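# Transfer server top cover to open server and latch it

## Task

Take the top cover off the closed server, put it onto the open server and get it latched there. Pressing and keeping both release buttons down lets the cover slide; a firm push that slides it fully shut also latches it.

## Robot and tools

Robot: two arms on a table, left_arm and right_arm. right_arm has a five-finger right hand; left_arm has its mirror-image left hand (a reference page shows the left hand). Bases in the scene frame: left_arm at (+0.037, +0.432, +0.001) m, right_arm at (+0.044, -0.494, -0.001) m, both turned almost exactly toward +x. A post stands on the floor behind the arms.

Frames: the scene frame has its origin at table-top height midway between the arms, +x out over the table, +y toward left_arm, +z up. Reported positions (m), quaternions (wxyz) and velocities (m/s, rad/s) use it; they can be off by a few cm. Pose offsets in commands are instead along each arm's current Hand target axes. The hand point sits 0.15 m out from the wrist flange along the fingers and 0.05 m in front of the palm: +z runs along straight fingers, +y out of the palm, +x across the palm away from the thumb on the right hand but toward the thumb on the left hand. Straight fingertips end 0.06-0.07 m beyond the point, their centre lines 0.06 m behind it (-y). A bracket on the little-finger side of the wrist can strike things. With fingers level the wrist may hang below the point (about 0.11 m palm down, 0.23 m palm up).

The 28-number row (each number in [-1, 1], both arms always given): left dx, dy, dz, rx, ry, rz, then left little, ring, middle, index, thumb_bend, thumb_turn, force_limit, speed; then the same fourteen for the right arm. dx..rz are an offset, not a pose: measured from the Hand target as it stood when the action (or move) began, along that target's axes; every row of an action counts from that same start, and repeating an offset moves further. 1.0 = 0.6 m or 180 degrees; rx, ry, rz form one rotation vector. Six zeros ask nothing new of that arm. Orientation commands are clipped to 32 degrees from the measured one each step. Hand numbers are absolute targets: fingers and thumb_bend +1 straight, -1 curled; thumb_turn +1 beside the palm, -1 opposite the fingers. force_limit maps -1..+1 to about 0..10 N at the fingertip (0..15 N for the two thumb motors). speed rises linearly from near zero at -1 to full at +0.48 and stays full above. There is no keep-as-is value: repeat the eight hand numbers last sent to that hand; if none sent yet, use hand_measured plus hand_force_limit and hand_speed. A closed thumb-and-finger wrap holds things roughly 0.035-0.065 m thick, a handle down to about 0.025 m; thumb tip against index pad pinches light things up to about 0.08 m. Close at speed -0.94 or lower for a soft grip. A motor stops at its target or at force_limit and then locks.

Tools:
- execute_actions(actions, cameras): actions is a list of actions, each a list of up to 15 rows, one row per 1/30 s; a short action repeats its final row up to 15 steps. cameras: list of names, ["all"] or []; by default images come only when actions is empty.
- move(target, speed, blend, stop_force, zero, blocking, cameras): target is one row or a list of up to 15 rows, all offsets counted from the same starting Hand targets. speed is the path's top speed in m/s, 0.002-3.6, default 0.25 (turning up to twice that in rad/s); one value or one per target. A move is capped at 10 s. blend (m) rounds corners of a list; 0 stops at each. stop_force (N, 3-120, both arms) ends an arm's path when its wrist sensor feels that much push against its travel; use it with slow speeds for contact; with it every row needs the same hand numbers and blocking=false is not allowed. zero (default true) re-zeroes before such a move. blocking=false returns after about 0.5 s while the move continues. The result adds a move: line naming the ending (done, off_target, moving, held, fault) and limits such as paced or held.
- wait(seconds 0-3600, cameras); stop(cameras) brakes a running move.
- zoom_image(camera, region [x0, y0, x1, y1] in pixels, at most 504x504) on the newest image of cam_head_left, cam_head_right, cam_high, cam_left_wrist or cam_right_wrist (all 896x504).
- show_instructions(); zero_wrist_force(arm: left_arm or right_arm); finished_scene(scene 1), which is final.

Results show per arm the Hand target (last commanded pose after clipping; the next offsets start from it), end_effector_position and quat, velocities (omitted while joints read within noise), joint positions and torques, Wrist force and Wrist torque along the hand's own axes plus a peak-force line, motor temperatures, and for each hand six-value lists hand_measured, hand_stopped_by (moving, target, force, stalled, fault) and hand_load_n (N, positive pushing a finger open; near 0 after a grip is lost). The hand point often rests short of its Hand target; the next execute_actions call asks for it again, or send the gap as an offset.

Avoid: arms are stiff, so aiming even slightly past a firm contact can trigger a fault stop of 10 s (contact torque over a joint limit, e.g. 24.9 N m on wrists; net outside force near 150 N; a wrist lagging its plan by 0.9 degrees, shoulder or elbow by 7.5). Touch slowly with stop_force. Do not let the arms or hands press on each other. Keep the wrist away from its base axis. Do not drop the cover even a few mm, release it while moving, slam it, or let anything leave the table. Hot motors (warning at 70 °C, brake at 85 °C) come from long holds or stretched arms. The cover must stay latched after letting go.

Each tool is called after "Emit:" by a JSON object that holds its "api" and its "payload".

Reference images:

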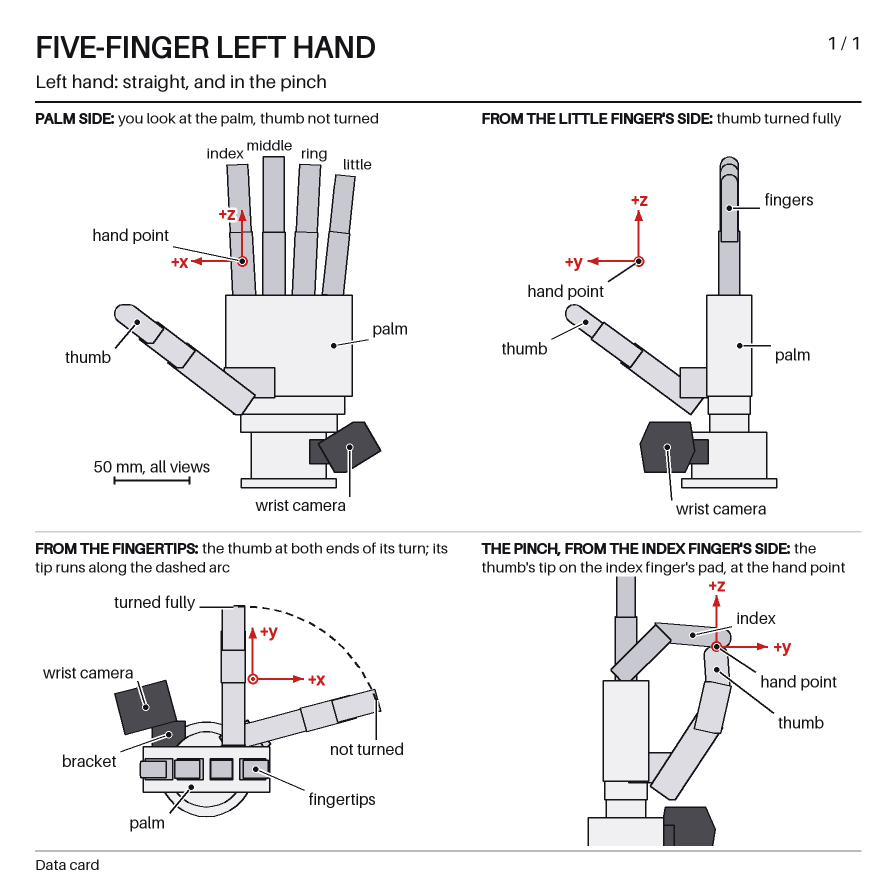

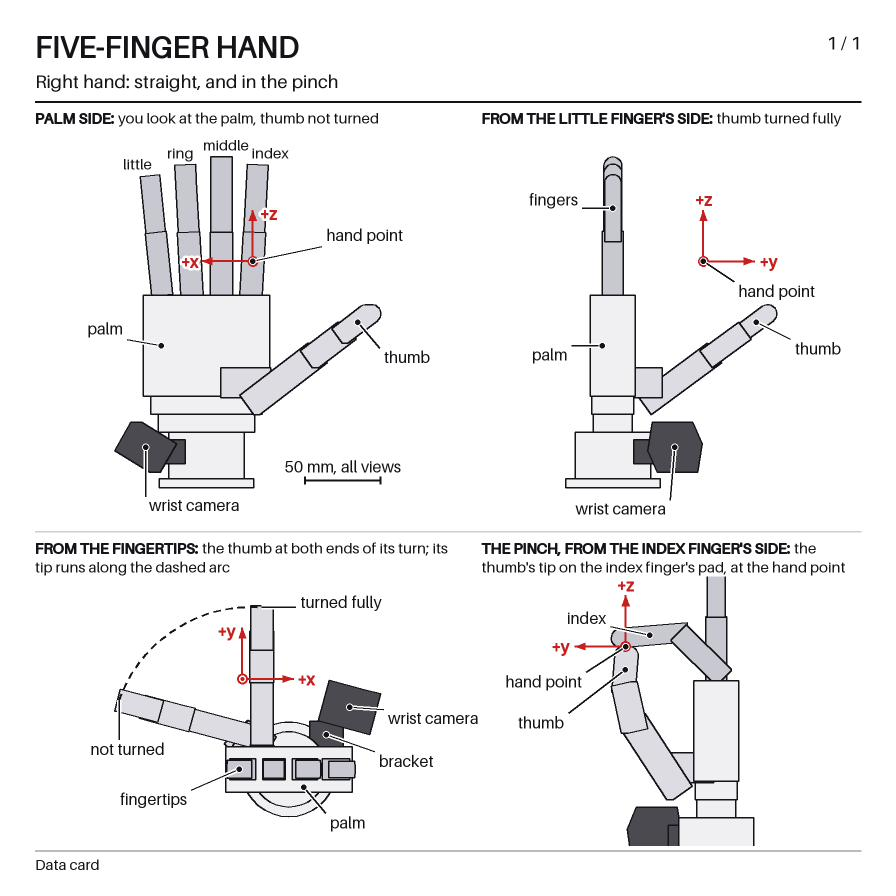

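## Session

Emit:
{"api": "execute_actions", "payload": {"actions": []}}

Scene clock: 0.00 s.
left_arm: end_effector_position=(+0.7218, +0.5246, +0.2419) hand_measured=(+1.000, +1.000, +1.000, +1.000, +1.000, +1.000) hand_load_n=(+0.0, +0.0, +0.0, +0.0, +0.0, +0.0) hand_stopped_by=(target, target, target, target, target, target) hand_force_limit=0.00 hand_speed=-0.80 end_effector_quat_wxyz=(-0.463, +0.704, -0.503, +0.194) | right_arm: end_effector_position=(+0.8034, +0.2457, +0.3298) hand_measured=(+1.000, +1.000, +1.000, +1.000, +1.000, +1.000) hand_load_n=(+0.0, +0.0, +0.0, +0.0, +0.0, +0.0) hand_stopped_by=(target, target, target, target, target, target) hand_force_limit=0.00 hand_speed=-0.80 end_effector_quat_wxyz=(-0.454, +0.662, +0.251, +0.541)
Joint positions: left_arm=[3.389 -1.964 -1.297 2.725 -1.809 3.225] | right_arm=[0.565 -0.317 0.354 3.106 -1.082 -1.236]
Joint velocities: within noise
Joint torques (N m): no reading
Motor temperatures (°C): left_arm=[26 23 24 28 28 36] | right_arm=[24 26 22 33 33 31]
Wrist force (N): no reading
Wrist torque (N m): no reading
Wrist force, peak (N): no reading
Hand target: left_arm +0.7218, +0.5246, +0.2419; -0.463, +0.704, -0.503, +0.194 | right_arm +0.8034, +0.2457, +0.3298; -0.454, +0.662, +0.251, +0.541

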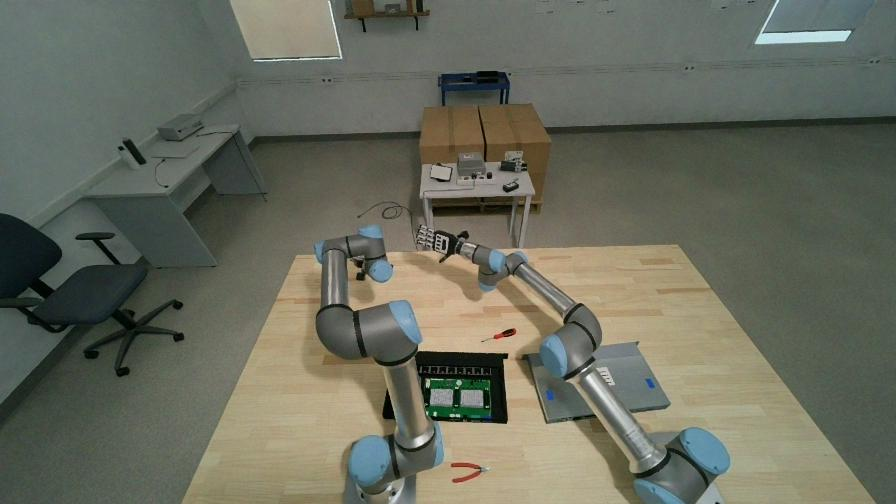

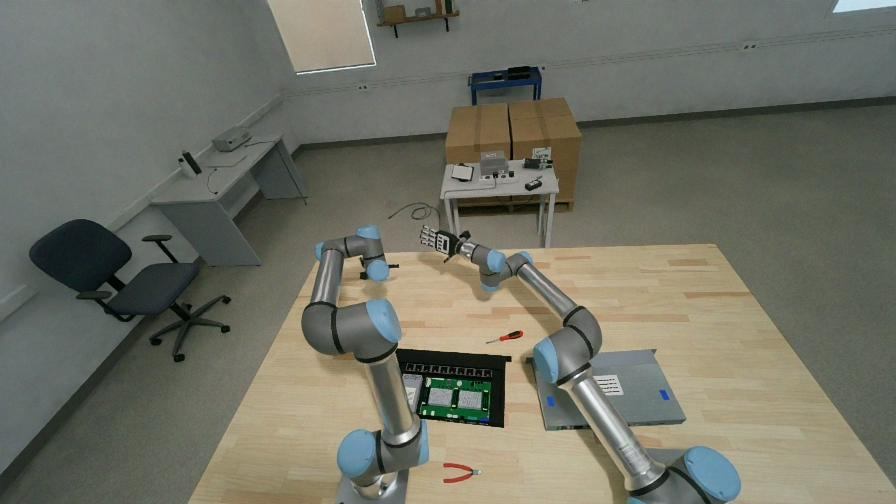

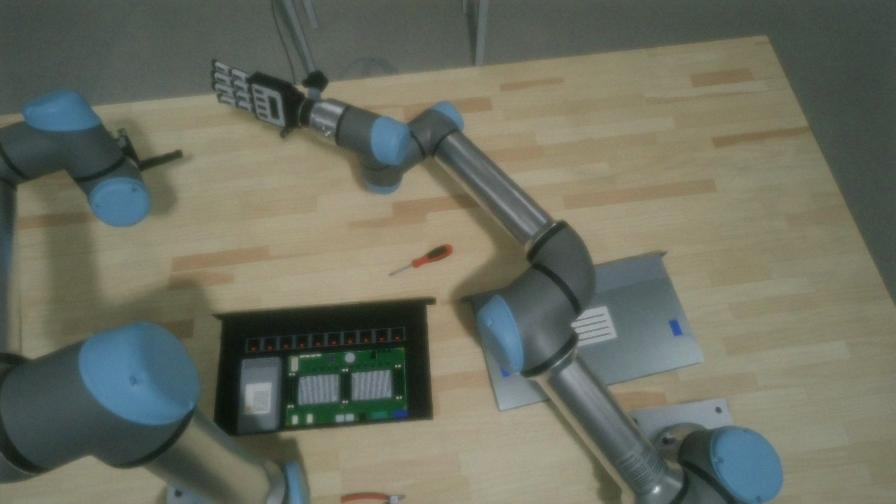

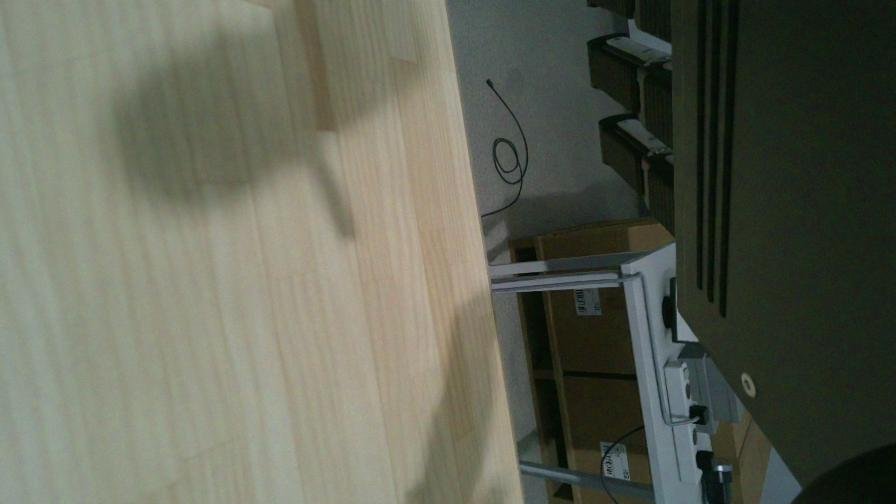

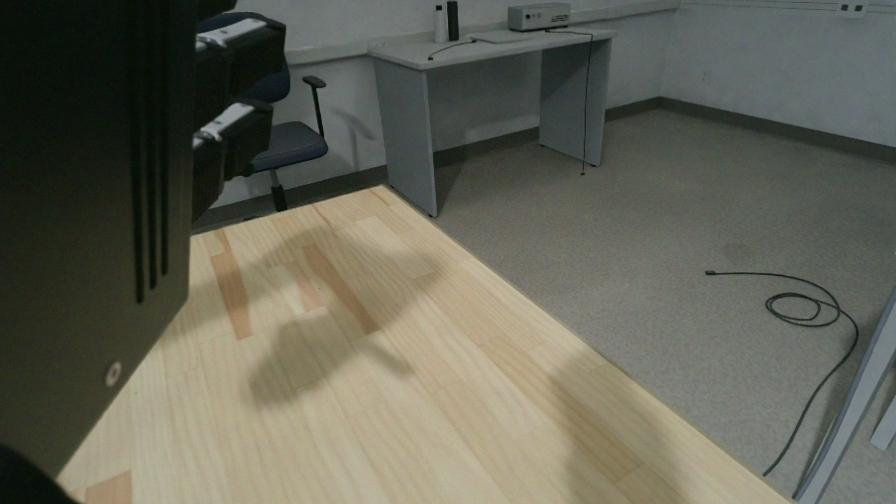

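Emit:
{"api": "zoom_image", "payload": {"camera": "cam_high", "region": [440, 220, 740, 440]}}

Emit:
{"api": "zoom_image", "payload": {"camera": "cam_high", "region": [190, 270, 460, 470]}}

Emit:
{"api": "zoom_image", "payload": {"camera": "cam_head_right", "region": [360, 320, 720, 460]}}

Scaled by 1.680.

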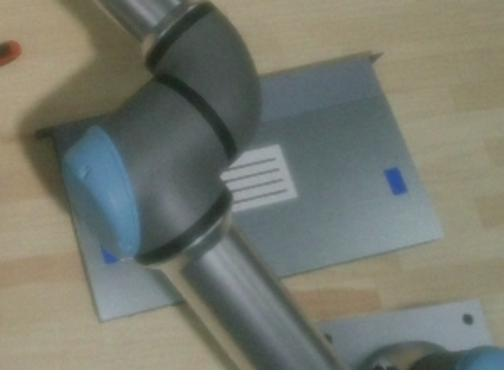

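Scaled by 1.867.

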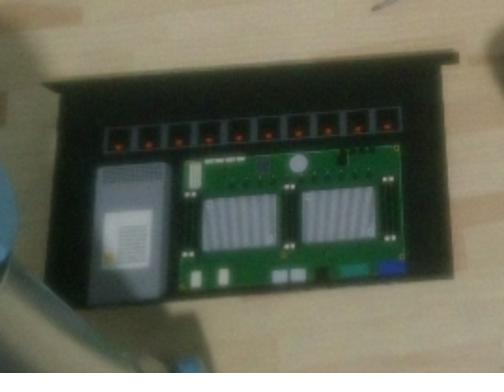

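Scaled by 1.400.

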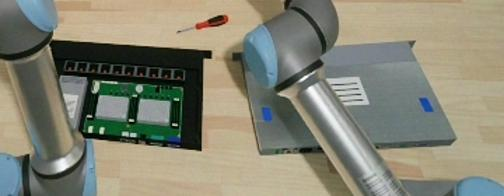

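Emit:
{"api": "move", "payload": {"target": [0,0,0,0,0,0,1,1,1,1,1,1,0,-0.8,0.237,-0.174,-0.710,0.566,-0.3106,-0.4172,1,1,1,1,1,1,0,-0.8], "cameras": ["cam_head_left","cam_high","cam_right_wrist"]}}

Scene clock: 8.10 s.
left_arm: end_effector_position=(+0.7218, +0.5246, +0.2419) hand_measured=(+1.000, +1.000, +1.000, +1.000, +1.000, +1.000) hand_load_n=(+0.0, +0.0, +0.0, +0.0, +0.0, +0.0) hand_stopped_by=(target, target, target, target, target, target) hand_force_limit=0.00 hand_speed=-0.80 end_effector_quat_wxyz=(-0.463, +0.704, -0.503, +0.194) | right_arm: end_effector_position=(+0.5498, -0.1012, +0.4981) hand_measured=(+1.000, +1.000, +1.000, +1.000, +1.000, +1.000) hand_load_n=(+0.0, +0.0, +0.0, +0.0, +0.0, +0.0) hand_stopped_by=(target, target, target, target, target, target) hand_force_limit=0.00 hand_speed=-0.80 end_effector_quat_wxyz=(-0.202, +0.011, +0.978, +0.043)
Joint positions: left_arm=[3.389 -1.964 -1.297 2.725 -1.809 3.225] | right_arm=[0.282 -0.857 0.035 5.902 -1.372 -4.436]
Joint torques (N m): left_arm=[0.92 38.86 18.88 -0.19 -0.12 -0.01] | right_arm=[10.46 -59.54 -28.6 -3.29 -1.89 -1.55]
Wrist force (N): left_arm=[-0.2 0.2 0.2] | right_arm=[-1.2 1.6 -2.1]
Wrist torque (N m): left_arm=[0.02 0.04 -0.01] | right_arm=[0.43 0.23 0.01]
Wrist force, peak (N): left_arm=[0.2 0.6 0.4] | right_arm=[-1.5 1.6 -2.4]
Hand target: left_arm +0.7218, +0.5246, +0.2419; -0.463, +0.704, -0.503, +0.194 | right_arm +0.5506, -0.1008, +0.4992; -0.247, -0.001, +0.969, +0.000
Off the commanded pose: left_arm 0.000 m, 0 deg | right_arm 0.001 m, 7 deg.
elbow stopped short (right arm): the move would have taken joint 3 (elbow) straighter than the controller allows.
move: off_target (right_arm)
cam_right_wrist: T_world_to_cam=[[-0.19814, 0.95549, 0.2186, 0.09138], [0.97408, 0.16711, 0.15248, -0.59706], [0.10916, 0.24315, -0.96383, 0.55969]] pos_world=[0.53859, -0.12362, 0.61051]

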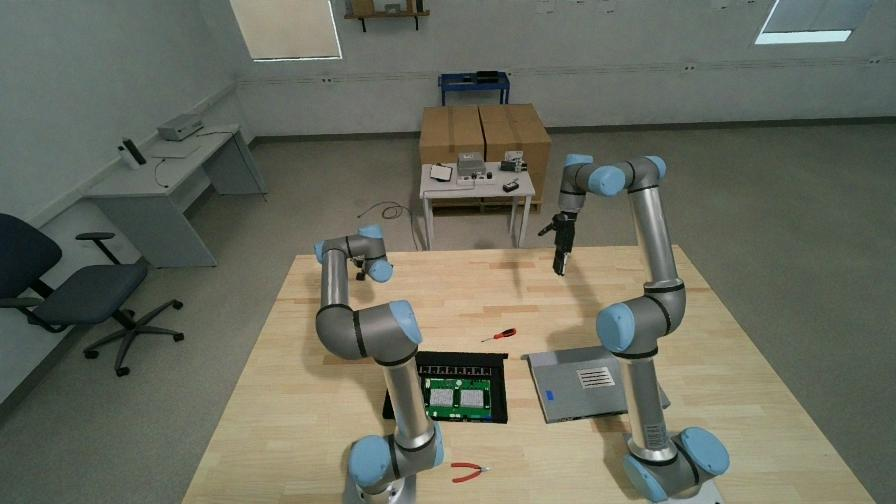

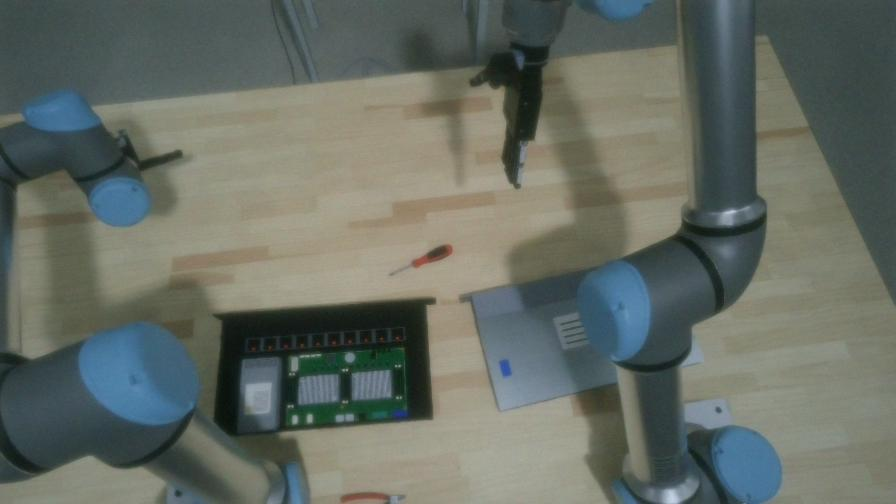

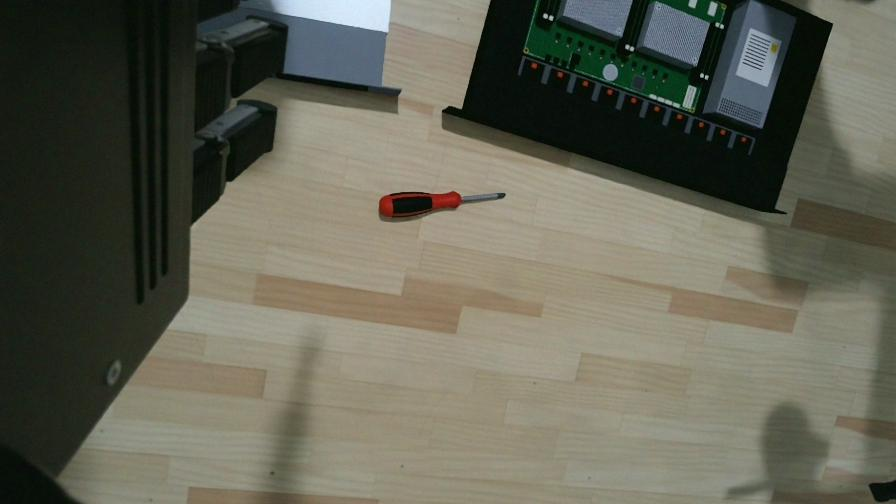

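Emit:
{"api": "move", "payload": {"target": [0,0,0,0,0,0,1,1,1,1,1,1,0,-0.8,0.226,-0.533,0.351,0,0,0,1,1,1,1,1,1,0,-0.8], "cameras": ["cam_head_left","cam_high","cam_right_wrist"]}}

Scene clock: 10.70 s.
left_arm: end_effector_position=(+0.7218, +0.5246, +0.2419) hand_measured=(+1.000, +1.000, +1.000, +1.000, +1.000, +1.000) hand_load_n=(+0.0, +0.0, +0.0, +0.0, +0.0, -0.5) hand_stopped_by=(target, target, target, target, target, target) hand_force_limit=0.00 hand_speed=-0.80 end_effector_quat_wxyz=(-0.463, +0.704, -0.503, +0.194) | right_arm: end_effector_position=(+0.3312, -0.4208, +0.3793) hand_measured=(+1.000, +1.000, +1.000, +1.000, +1.000, +1.000) hand_load_n=(+0.0, +0.0, +0.0, +0.0, +0.0, +0.0) hand_stopped_by=(target, target, target, target, target, target) hand_force_limit=0.00 hand_speed=-0.80 end_effector_quat_wxyz=(-0.247, -0.001, +0.969, +0.000)
Joint positions: left_arm=[3.389 -1.964 -1.297 2.725 -1.809 3.225] | right_arm=[-0.333 -1.844 1.617 5.417 -1.725 -5.001]
Joint torques (N m): left_arm=[0.71 39.67 18.75 -0.15 -0.28 -0.25] | right_arm=[-9.04 -21.55 -11.59 -2.99 -2.34 -1.47]
Wrist force (N): left_arm=[0.0 -0.3 -0.3] | right_arm=[-1.6 1.2 -1.4]
Wrist torque (N m): left_arm=[-0.02 -0.03 0.01] | right_arm=[0.31 0.28 -0.03]
Wrist force, peak (N): left_arm=[0.0 0.7 0.0] | right_arm=[-1.8 2.3 -2.5]
Hand target: left_arm +0.7218, +0.5246, +0.2419; -0.463, +0.704, -0.503, +0.194 | right_arm +0.3311, -0.4209, +0.3793; -0.247, -0.001, +0.969, +0.000
Off the commanded pose: left_arm 0.000 m, 0 deg | right_arm 0.000 m, 0 deg.
move: done
cam_right_wrist: T_world_to_cam=[[-0.22337, 0.9608, 0.16425, 0.41059], [0.97469, 0.21854, 0.04714, -0.25125], [0.0094, 0.17062, -0.98529, 0.55747]] pos_world=[0.33137, -0.4347, 0.49368]

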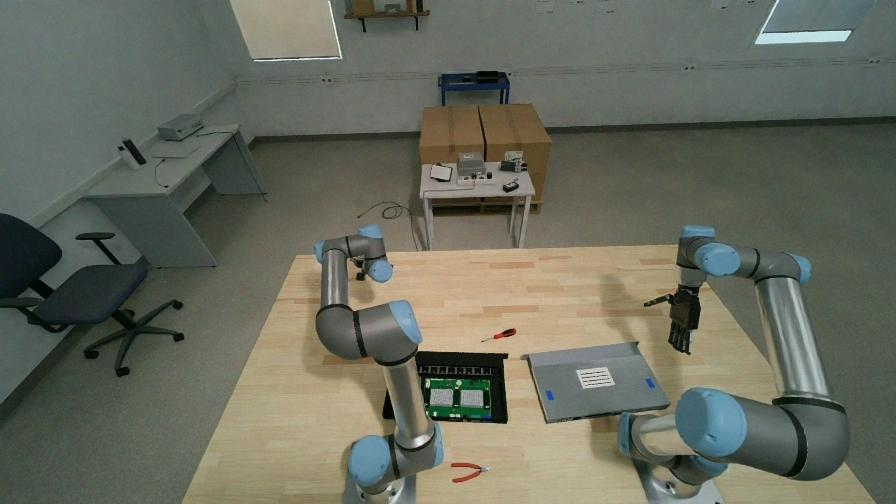

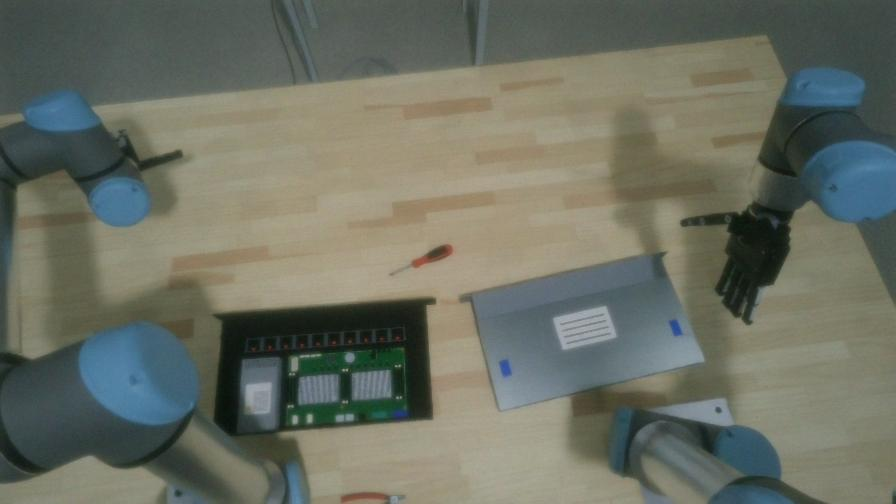

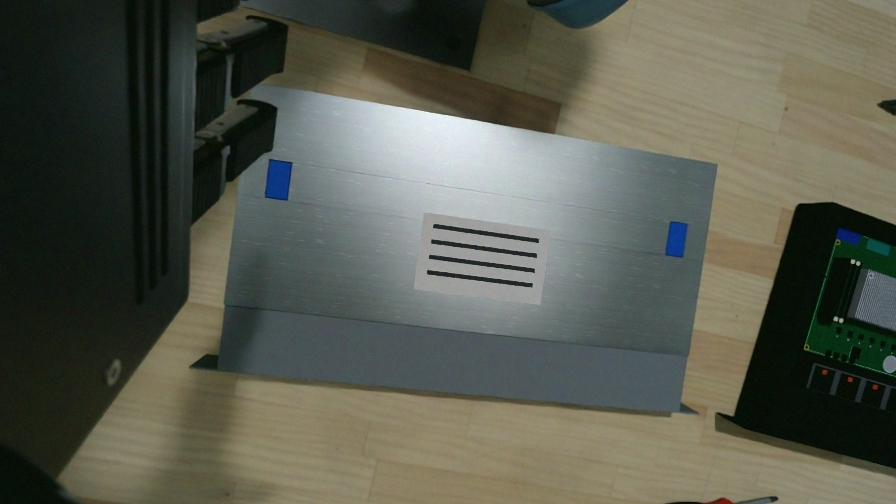

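Emit:
{"api": "zoom_image", "payload": {"camera": "cam_right_wrist", "region": [180, 80, 480, 250]}}

Emit:
{"api": "zoom_image", "payload": {"camera": "cam_right_wrist", "region": [180, 230, 480, 400]}}

Emit:
{"api": "zoom_image", "payload": {"camera": "cam_right_wrist", "region": [560, 120, 896, 440]}}

Emit:
{"api": "zoom_image", "payload": {"camera": "cam_high", "region": [450, 240, 730, 430]}}

Emit:
{"api": "zoom_image", "payload": {"camera": "cam_head_left", "region": [500, 330, 700, 440]}}

Scaled by 1.680.

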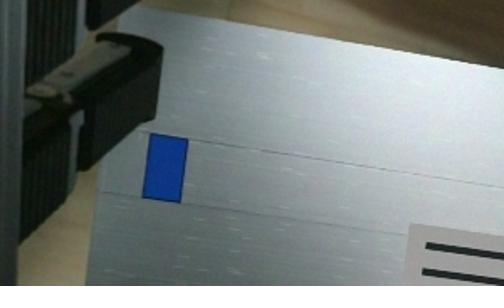

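Scaled by 1.680.

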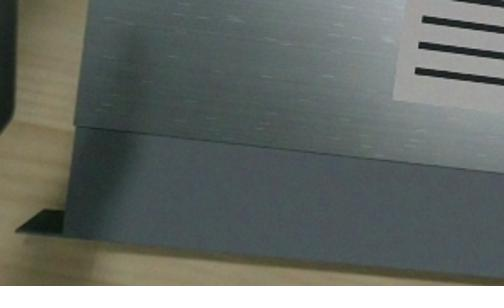

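Scaled by 1.500.

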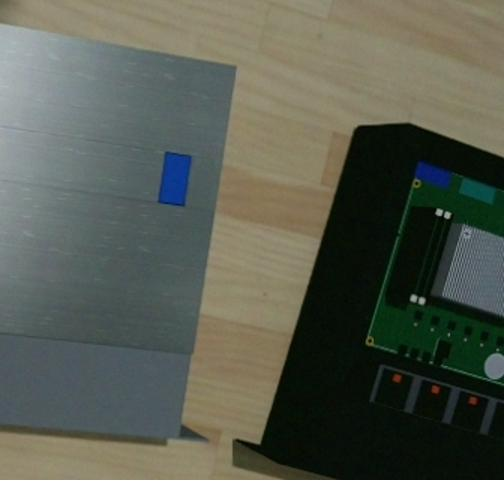

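Scaled by 1.800.

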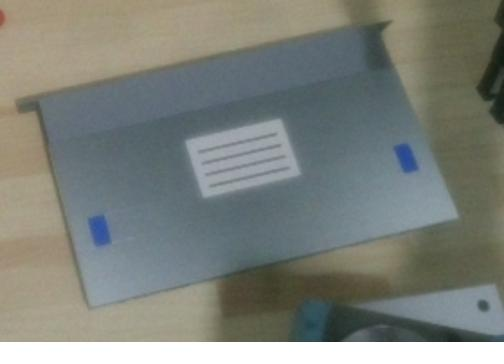

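Scaled by 2.520.

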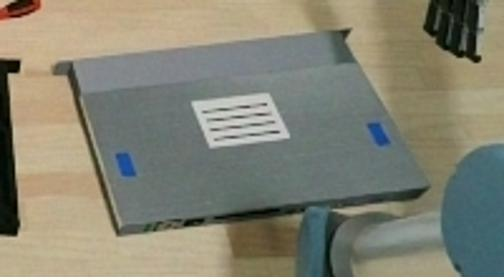

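Emit:
{"api": "move", "payload": {"target": [0.045,0.178,-0.784,-0.417,-0.264,-0.271,1,1,1,1,1,1,0,-0.8,0,0,0,0,0,0,1,1,1,1,1,1,0,-0.8], "cameras": ["cam_head_right","cam_high","cam_left_wrist"]}}

Scene clock: 15.60 s.
left_arm: end_effector_position=(+0.3296, +0.2789, +0.3800) hand_measured=(+1.000, +1.000, +1.000, +1.000, +1.000, +1.000) hand_load_n=(+0.0, +0.0, +0.0, +0.0, +0.0, +0.0) hand_stopped_by=(target, target, target, target, target, target) hand_force_limit=0.00 hand_speed=-0.80 end_effector_quat_wxyz=(+0.000, +0.969, +0.000, -0.248) | right_arm: end_effector_position=(+0.3311, -0.4209, +0.3793) hand_measured=(+1.000, +1.000, +1.000, +1.000, +1.000, +1.000) hand_load_n=(+0.0, +0.0, +0.0, +0.0, +0.0, +0.0) hand_stopped_by=(target, target, target, target, target, target) hand_force_limit=0.00 hand_speed=-0.80 end_effector_quat_wxyz=(-0.247, -0.001, +0.969, +0.000)
Joint positions: left_arm=[3.216 -1.734 -1.448 1.113 -1.622 1.664] | right_arm=[-0.333 -1.844 1.617 5.417 -1.725 -5.001]
Joint torques (N m): left_arm=[14.15 31.57 5.25 -4.75 2.36 -2.77] | right_arm=[-9.77 -21.23 -10.69 -2.8 -1.93 -1.48]
Wrist force (N): left_arm=[-0.5 0.0 -0.7] | right_arm=[-1.5 1.3 -1.4]
Wrist torque (N m): left_arm=[-0.19 0.01 0.10] | right_arm=[0.32 0.27 -0.03]
Wrist force, peak (N): left_arm=[-1.0 0.2 -0.3] | right_arm=[-1.8 1.3 -1.7]
Hand target: left_arm +0.3294, +0.2788, +0.3800; +0.000, +0.969, +0.000, -0.248 | right_arm +0.3311, -0.4209, +0.3793; -0.247, -0.001, +0.969, +0.000
Off the commanded pose: left_arm 0.000 m, 0 deg | right_arm 0.000 m, 0 deg.
move: done
cam_left_wrist: T_world_to_cam=[[0.229, 0.96632, -0.11741, -0.30376], [0.97342, -0.22696, 0.03059, -0.26445], [0.00292, -0.1213, -0.99261, 0.52245]] pos_world=[0.32546, 0.29688, 0.49102]

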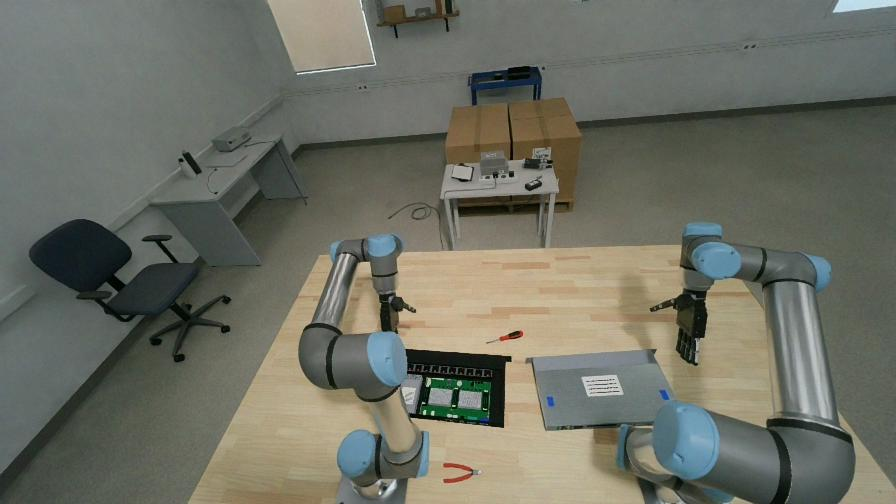

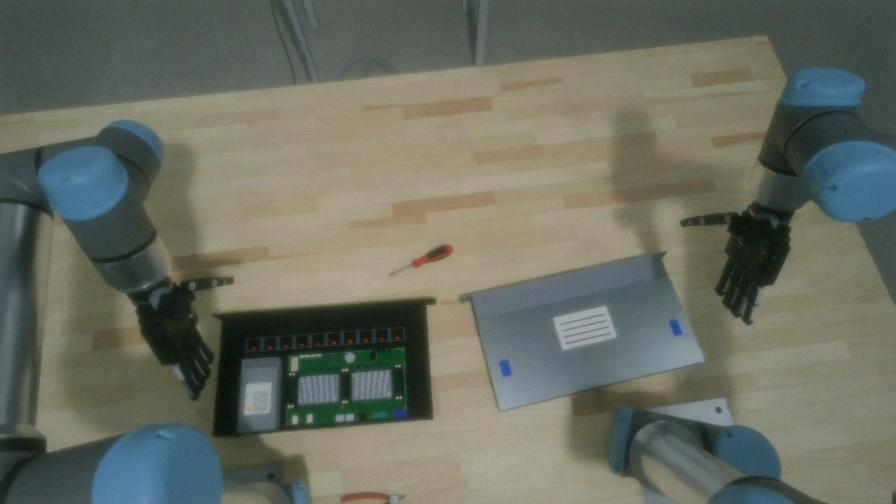

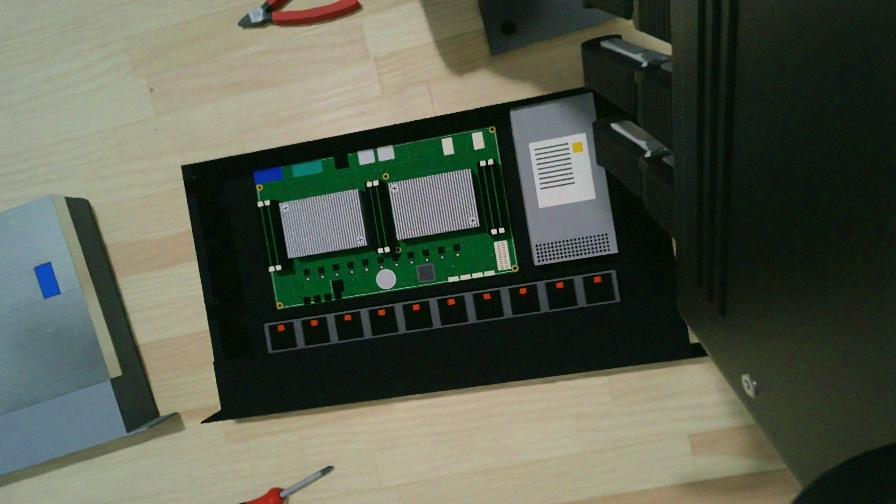

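Emit:
{"api": "zoom_image", "payload": {"camera": "cam_left_wrist", "region": [0, 170, 240, 500]}}

Emit:
{"api": "zoom_image", "payload": {"camera": "cam_left_wrist", "region": [160, 70, 420, 270]}}

Emit:
{"api": "zoom_image", "payload": {"camera": "cam_left_wrist", "region": [160, 270, 420, 470]}}

Emit:
{"api": "zoom_image", "payload": {"camera": "cam_left_wrist", "region": [420, 70, 740, 400]}}

Scaled by 1.527.

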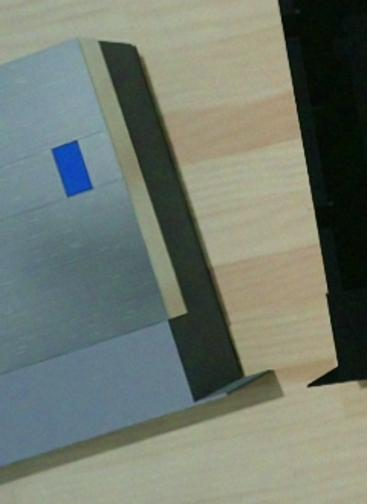

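Scaled by 1.938.

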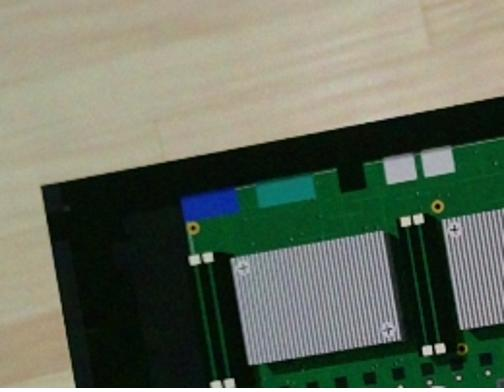

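Scaled by 1.938.

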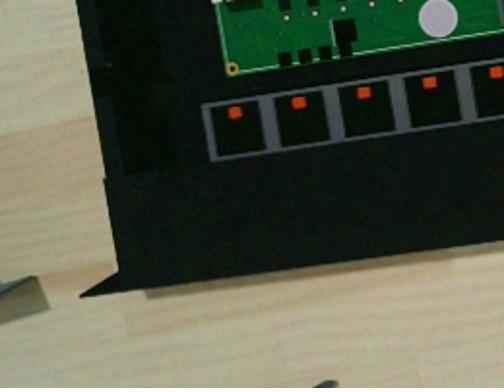

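Scaled by 1.527.

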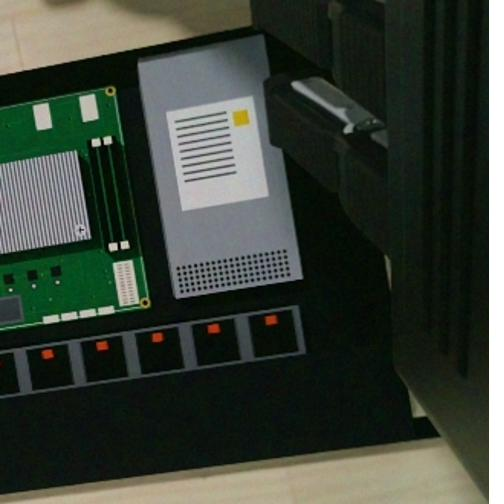

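Emit:
{"api": "move", "payload": {"target": [0,0,0,0,0,0,1,1,1,1,1,1,0,-0.8,-0.1028,-0.0552,0.2843,0.0073,-0.1588,-0.0282,-0.2,-0.2,-0.2,1,1,1,0,-0.4], "cameras": ["cam_high","cam_right_wrist","cam_left_wrist"]}}

Scene clock: 19.70 s.
left_arm: end_effector_position=(+0.3294, +0.2788, +0.3800) hand_measured=(+1.000, +1.000, +1.000, +1.000, +1.000, +1.000) hand_load_n=(+0.0, +0.0, +0.0, +0.0, +0.0, +0.0) hand_stopped_by=(target, target, target, target, target, target) hand_force_limit=0.00 hand_speed=-0.80 end_effector_quat_wxyz=(+0.000, +0.969, +0.000, -0.248) | right_arm: end_effector_position=(+0.3035, -0.4540, +0.2000) hand_measured=(-0.200, -0.200, -0.200, +1.000, +1.000, +1.000) hand_load_n=(+0.0, +0.0, +0.5, +0.0, +0.0, +0.0) hand_stopped_by=(target, target, target, target, target, target) hand_force_limit=0.00 hand_speed=-0.40 end_effector_quat_wxyz=(+0.000, -0.046, +0.999, +0.000)
Joint positions: left_arm=[3.216 -1.734 -1.449 1.112 -1.622 1.664] | right_arm=[-0.707 -2.345 2.385 4.674 -1.572 -5.504]
Joint torques (N m): left_arm=[12.93 32.21 5.72 -4.27 2.03 -2.6] | right_arm=[-9.38 -2.53 -13.26 -3.83 2.22 -1.57]
Wrist force (N): left_arm=[-0.3 -0.2 -0.5] | right_arm=[-2.9 1.8 -2.1]
Wrist torque (N m): left_arm=[-0.24 -0.01 0.12] | right_arm=[0.44 0.51 -0.11]
Wrist force, peak (N): left_arm=[-0.8 0.1 -1.0] | right_arm=[-3.2 1.7 -2.2]
Hand target: left_arm +0.3294, +0.2788, +0.3800; +0.000, +0.969, +0.000, -0.248 | right_arm +0.3035, -0.4540, +0.2000; +0.000, -0.046, +0.999, +0.000
Off the commanded pose: left_arm 0.000 m, 0 deg | right_arm 0.000 m, 0 deg.
move: done
cam_left_wrist: T_world_to_cam=[[0.22861, 0.96638, -0.11765, -0.30339], [0.97352, -0.22658, 0.0305, -0.26438], [0.00282, -0.12151, -0.99259, 0.52252]] pos_world=[0.32526, 0.29678, 0.49102]
cam_right_wrist: T_world_to_cam=[[-0.36056, 0.93198, 0.03769, 0.5196], [0.81008, 0.29285, 0.50795, -0.2171], [0.46236, 0.21368, -0.86056, 0.24385]] pos_world=[0.25047, -0.47278, 0.30054]
Images, in order (width x height): cam_high 896x504, cam_left_wrist 896x504, cam_right_wrist 896x504.

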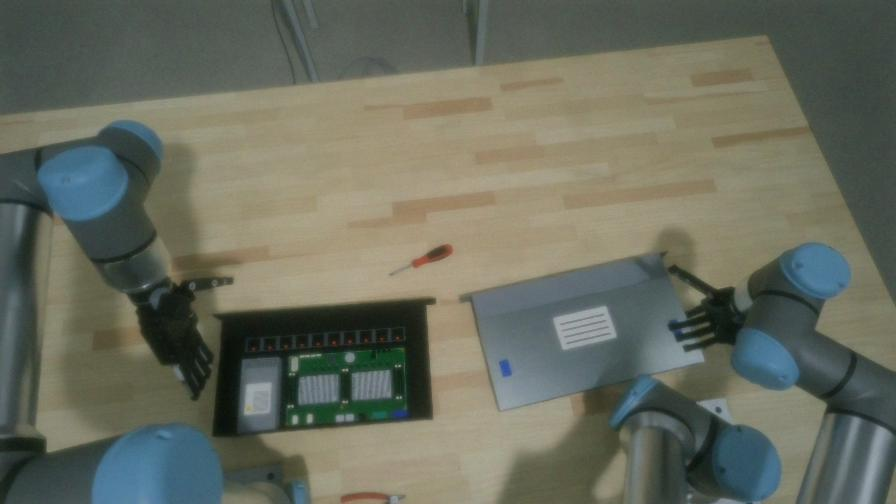

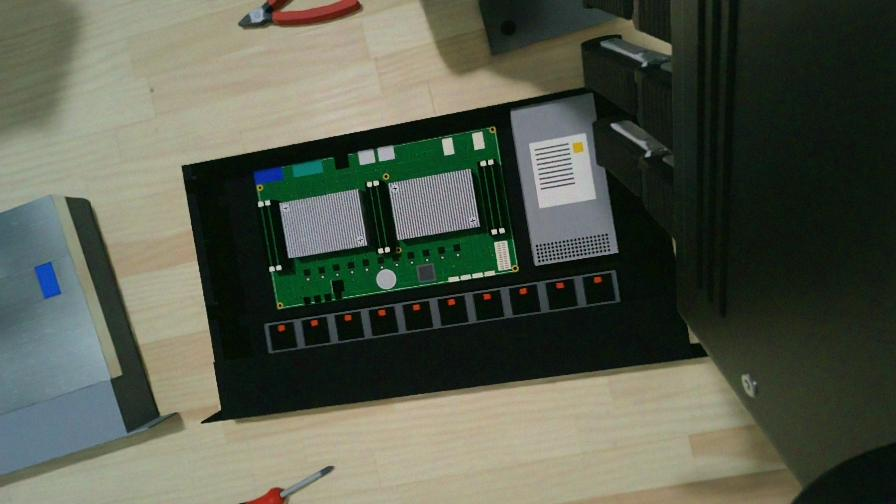

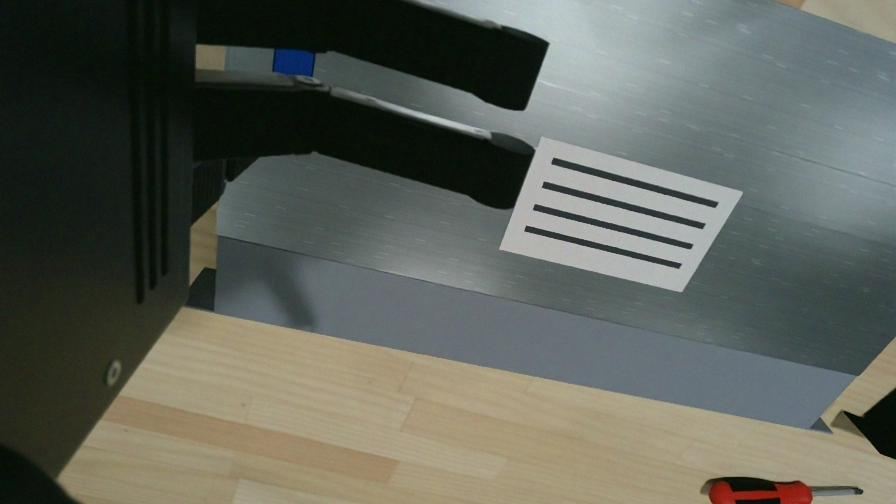

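Emit:
{"api": "move", "payload": {"target": [0,0,0,0,0,0,1,1,1,1,1,1,0,-0.8,0,0,0,0,0,0,-0.9,-0.9,-0.9,1,1,1,0,-0.4], "cameras": ["cam_high","cam_right_wrist","cam_head_left"]}}

Emit:
{"api": "zoom_image", "payload": {"camera": "cam_high", "region": [600, 240, 780, 400]}}

Emit:
{"api": "zoom_image", "payload": {"camera": "cam_head_left", "region": [600, 320, 740, 430]}}

Scene clock: 20.53 s.
left_arm: end_effector_position=(+0.3294, +0.2788, +0.3800) hand_measured=(+1.000, +1.000, +1.000, +1.000, +1.000, +1.000) hand_load_n=(+0.0, +0.0, +0.0, -0.5, +0.0, +0.0) hand_stopped_by=(target, target, target, target, target, target) hand_force_limit=0.00 hand_speed=-0.80 end_effector_quat_wxyz=(+0.000, +0.969, +0.000, -0.248) | right_arm: end_effector_position=(+0.3035, -0.4540, +0.2000) hand_measured=(-0.900, -0.900, -0.900, +1.000, +1.000, +1.000) hand_load_n=(+0.0, +0.0, +0.0, +0.0, +0.0, +0.0) hand_stopped_by=(target, target, target, target, target, target) hand_force_limit=0.00 hand_speed=-0.40 end_effector_quat_wxyz=(+0.000, -0.046, +0.999, +0.000)
Joint positions: left_arm=[3.216 -1.734 -1.449 1.112 -1.622 1.664] | right_arm=[-0.708 -2.346 2.385 4.674 -1.571 -5.504]
Joint torques (N m): left_arm=[14.25 32.34 5.25 -4.14 2.31 -2.48] | right_arm=[-9.31 -3.48 -12.7 -2.69 2.15 -1.68]
Wrist force (N): left_arm=[-0.7 -0.2 -0.6] | right_arm=[-3.1 1.9 -1.9]
Wrist torque (N m): left_arm=[-0.23 0.05 0.10] | right_arm=[0.44 0.53 -0.12]
Wrist force, peak (N): left_arm=[-0.5 0.0 -0.9] | right_arm=[-3.3 2.1 -2.4]
Hand target: left_arm +0.3294, +0.2788, +0.3800; +0.000, +0.969, +0.000, -0.248 | right_arm +0.3035, -0.4540, +0.2000; +0.000, -0.046, +0.999, +0.000
Off the commanded pose: left_arm 0.000 m, 0 deg | right_arm 0.000 m, 0 deg.
move: done
cam_right_wrist: T_world_to_cam=[[-0.36063, 0.93195, 0.03768, 0.51967], [0.80992, 0.29287, 0.5082, -0.21697], [0.46258, 0.21379, -0.86042, 0.24379]] pos_world=[0.25037, -0.47288, 0.30044]
Images, in order (width x height): cam_head_left 896x504, cam_high 896x504, cam_right_wrist 896x504.

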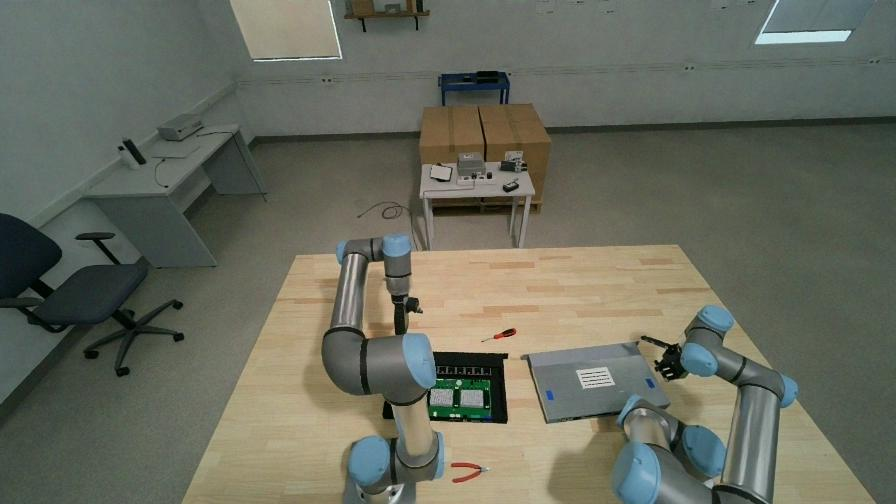

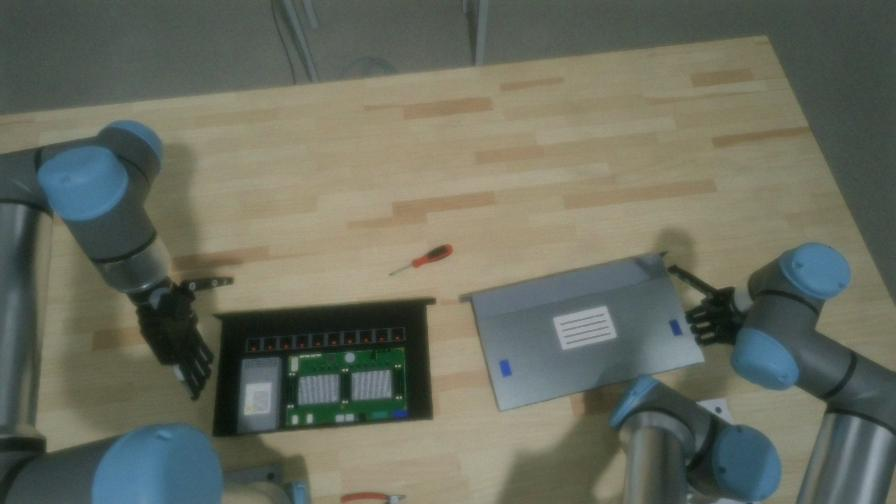

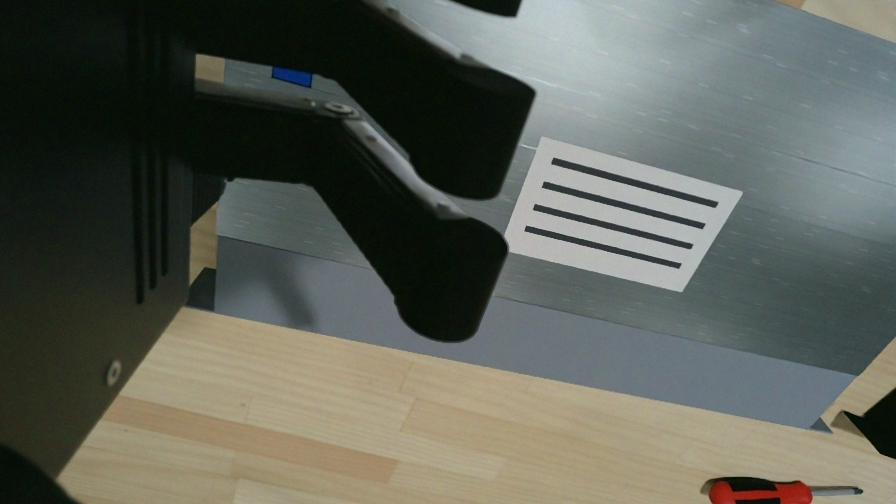

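Scaled by 2.800.

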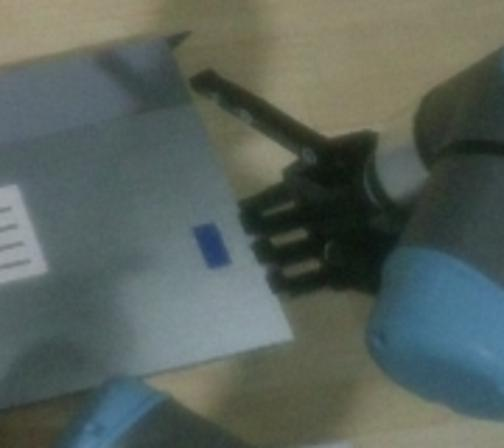

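Scaled by 3.600.

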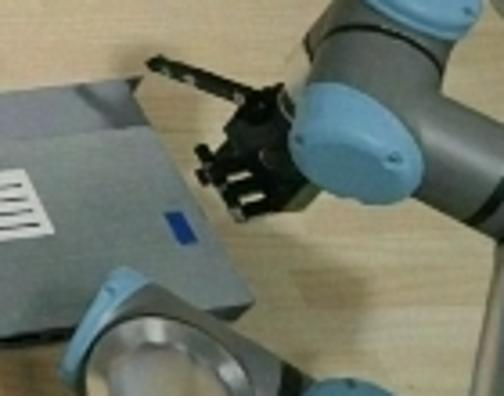

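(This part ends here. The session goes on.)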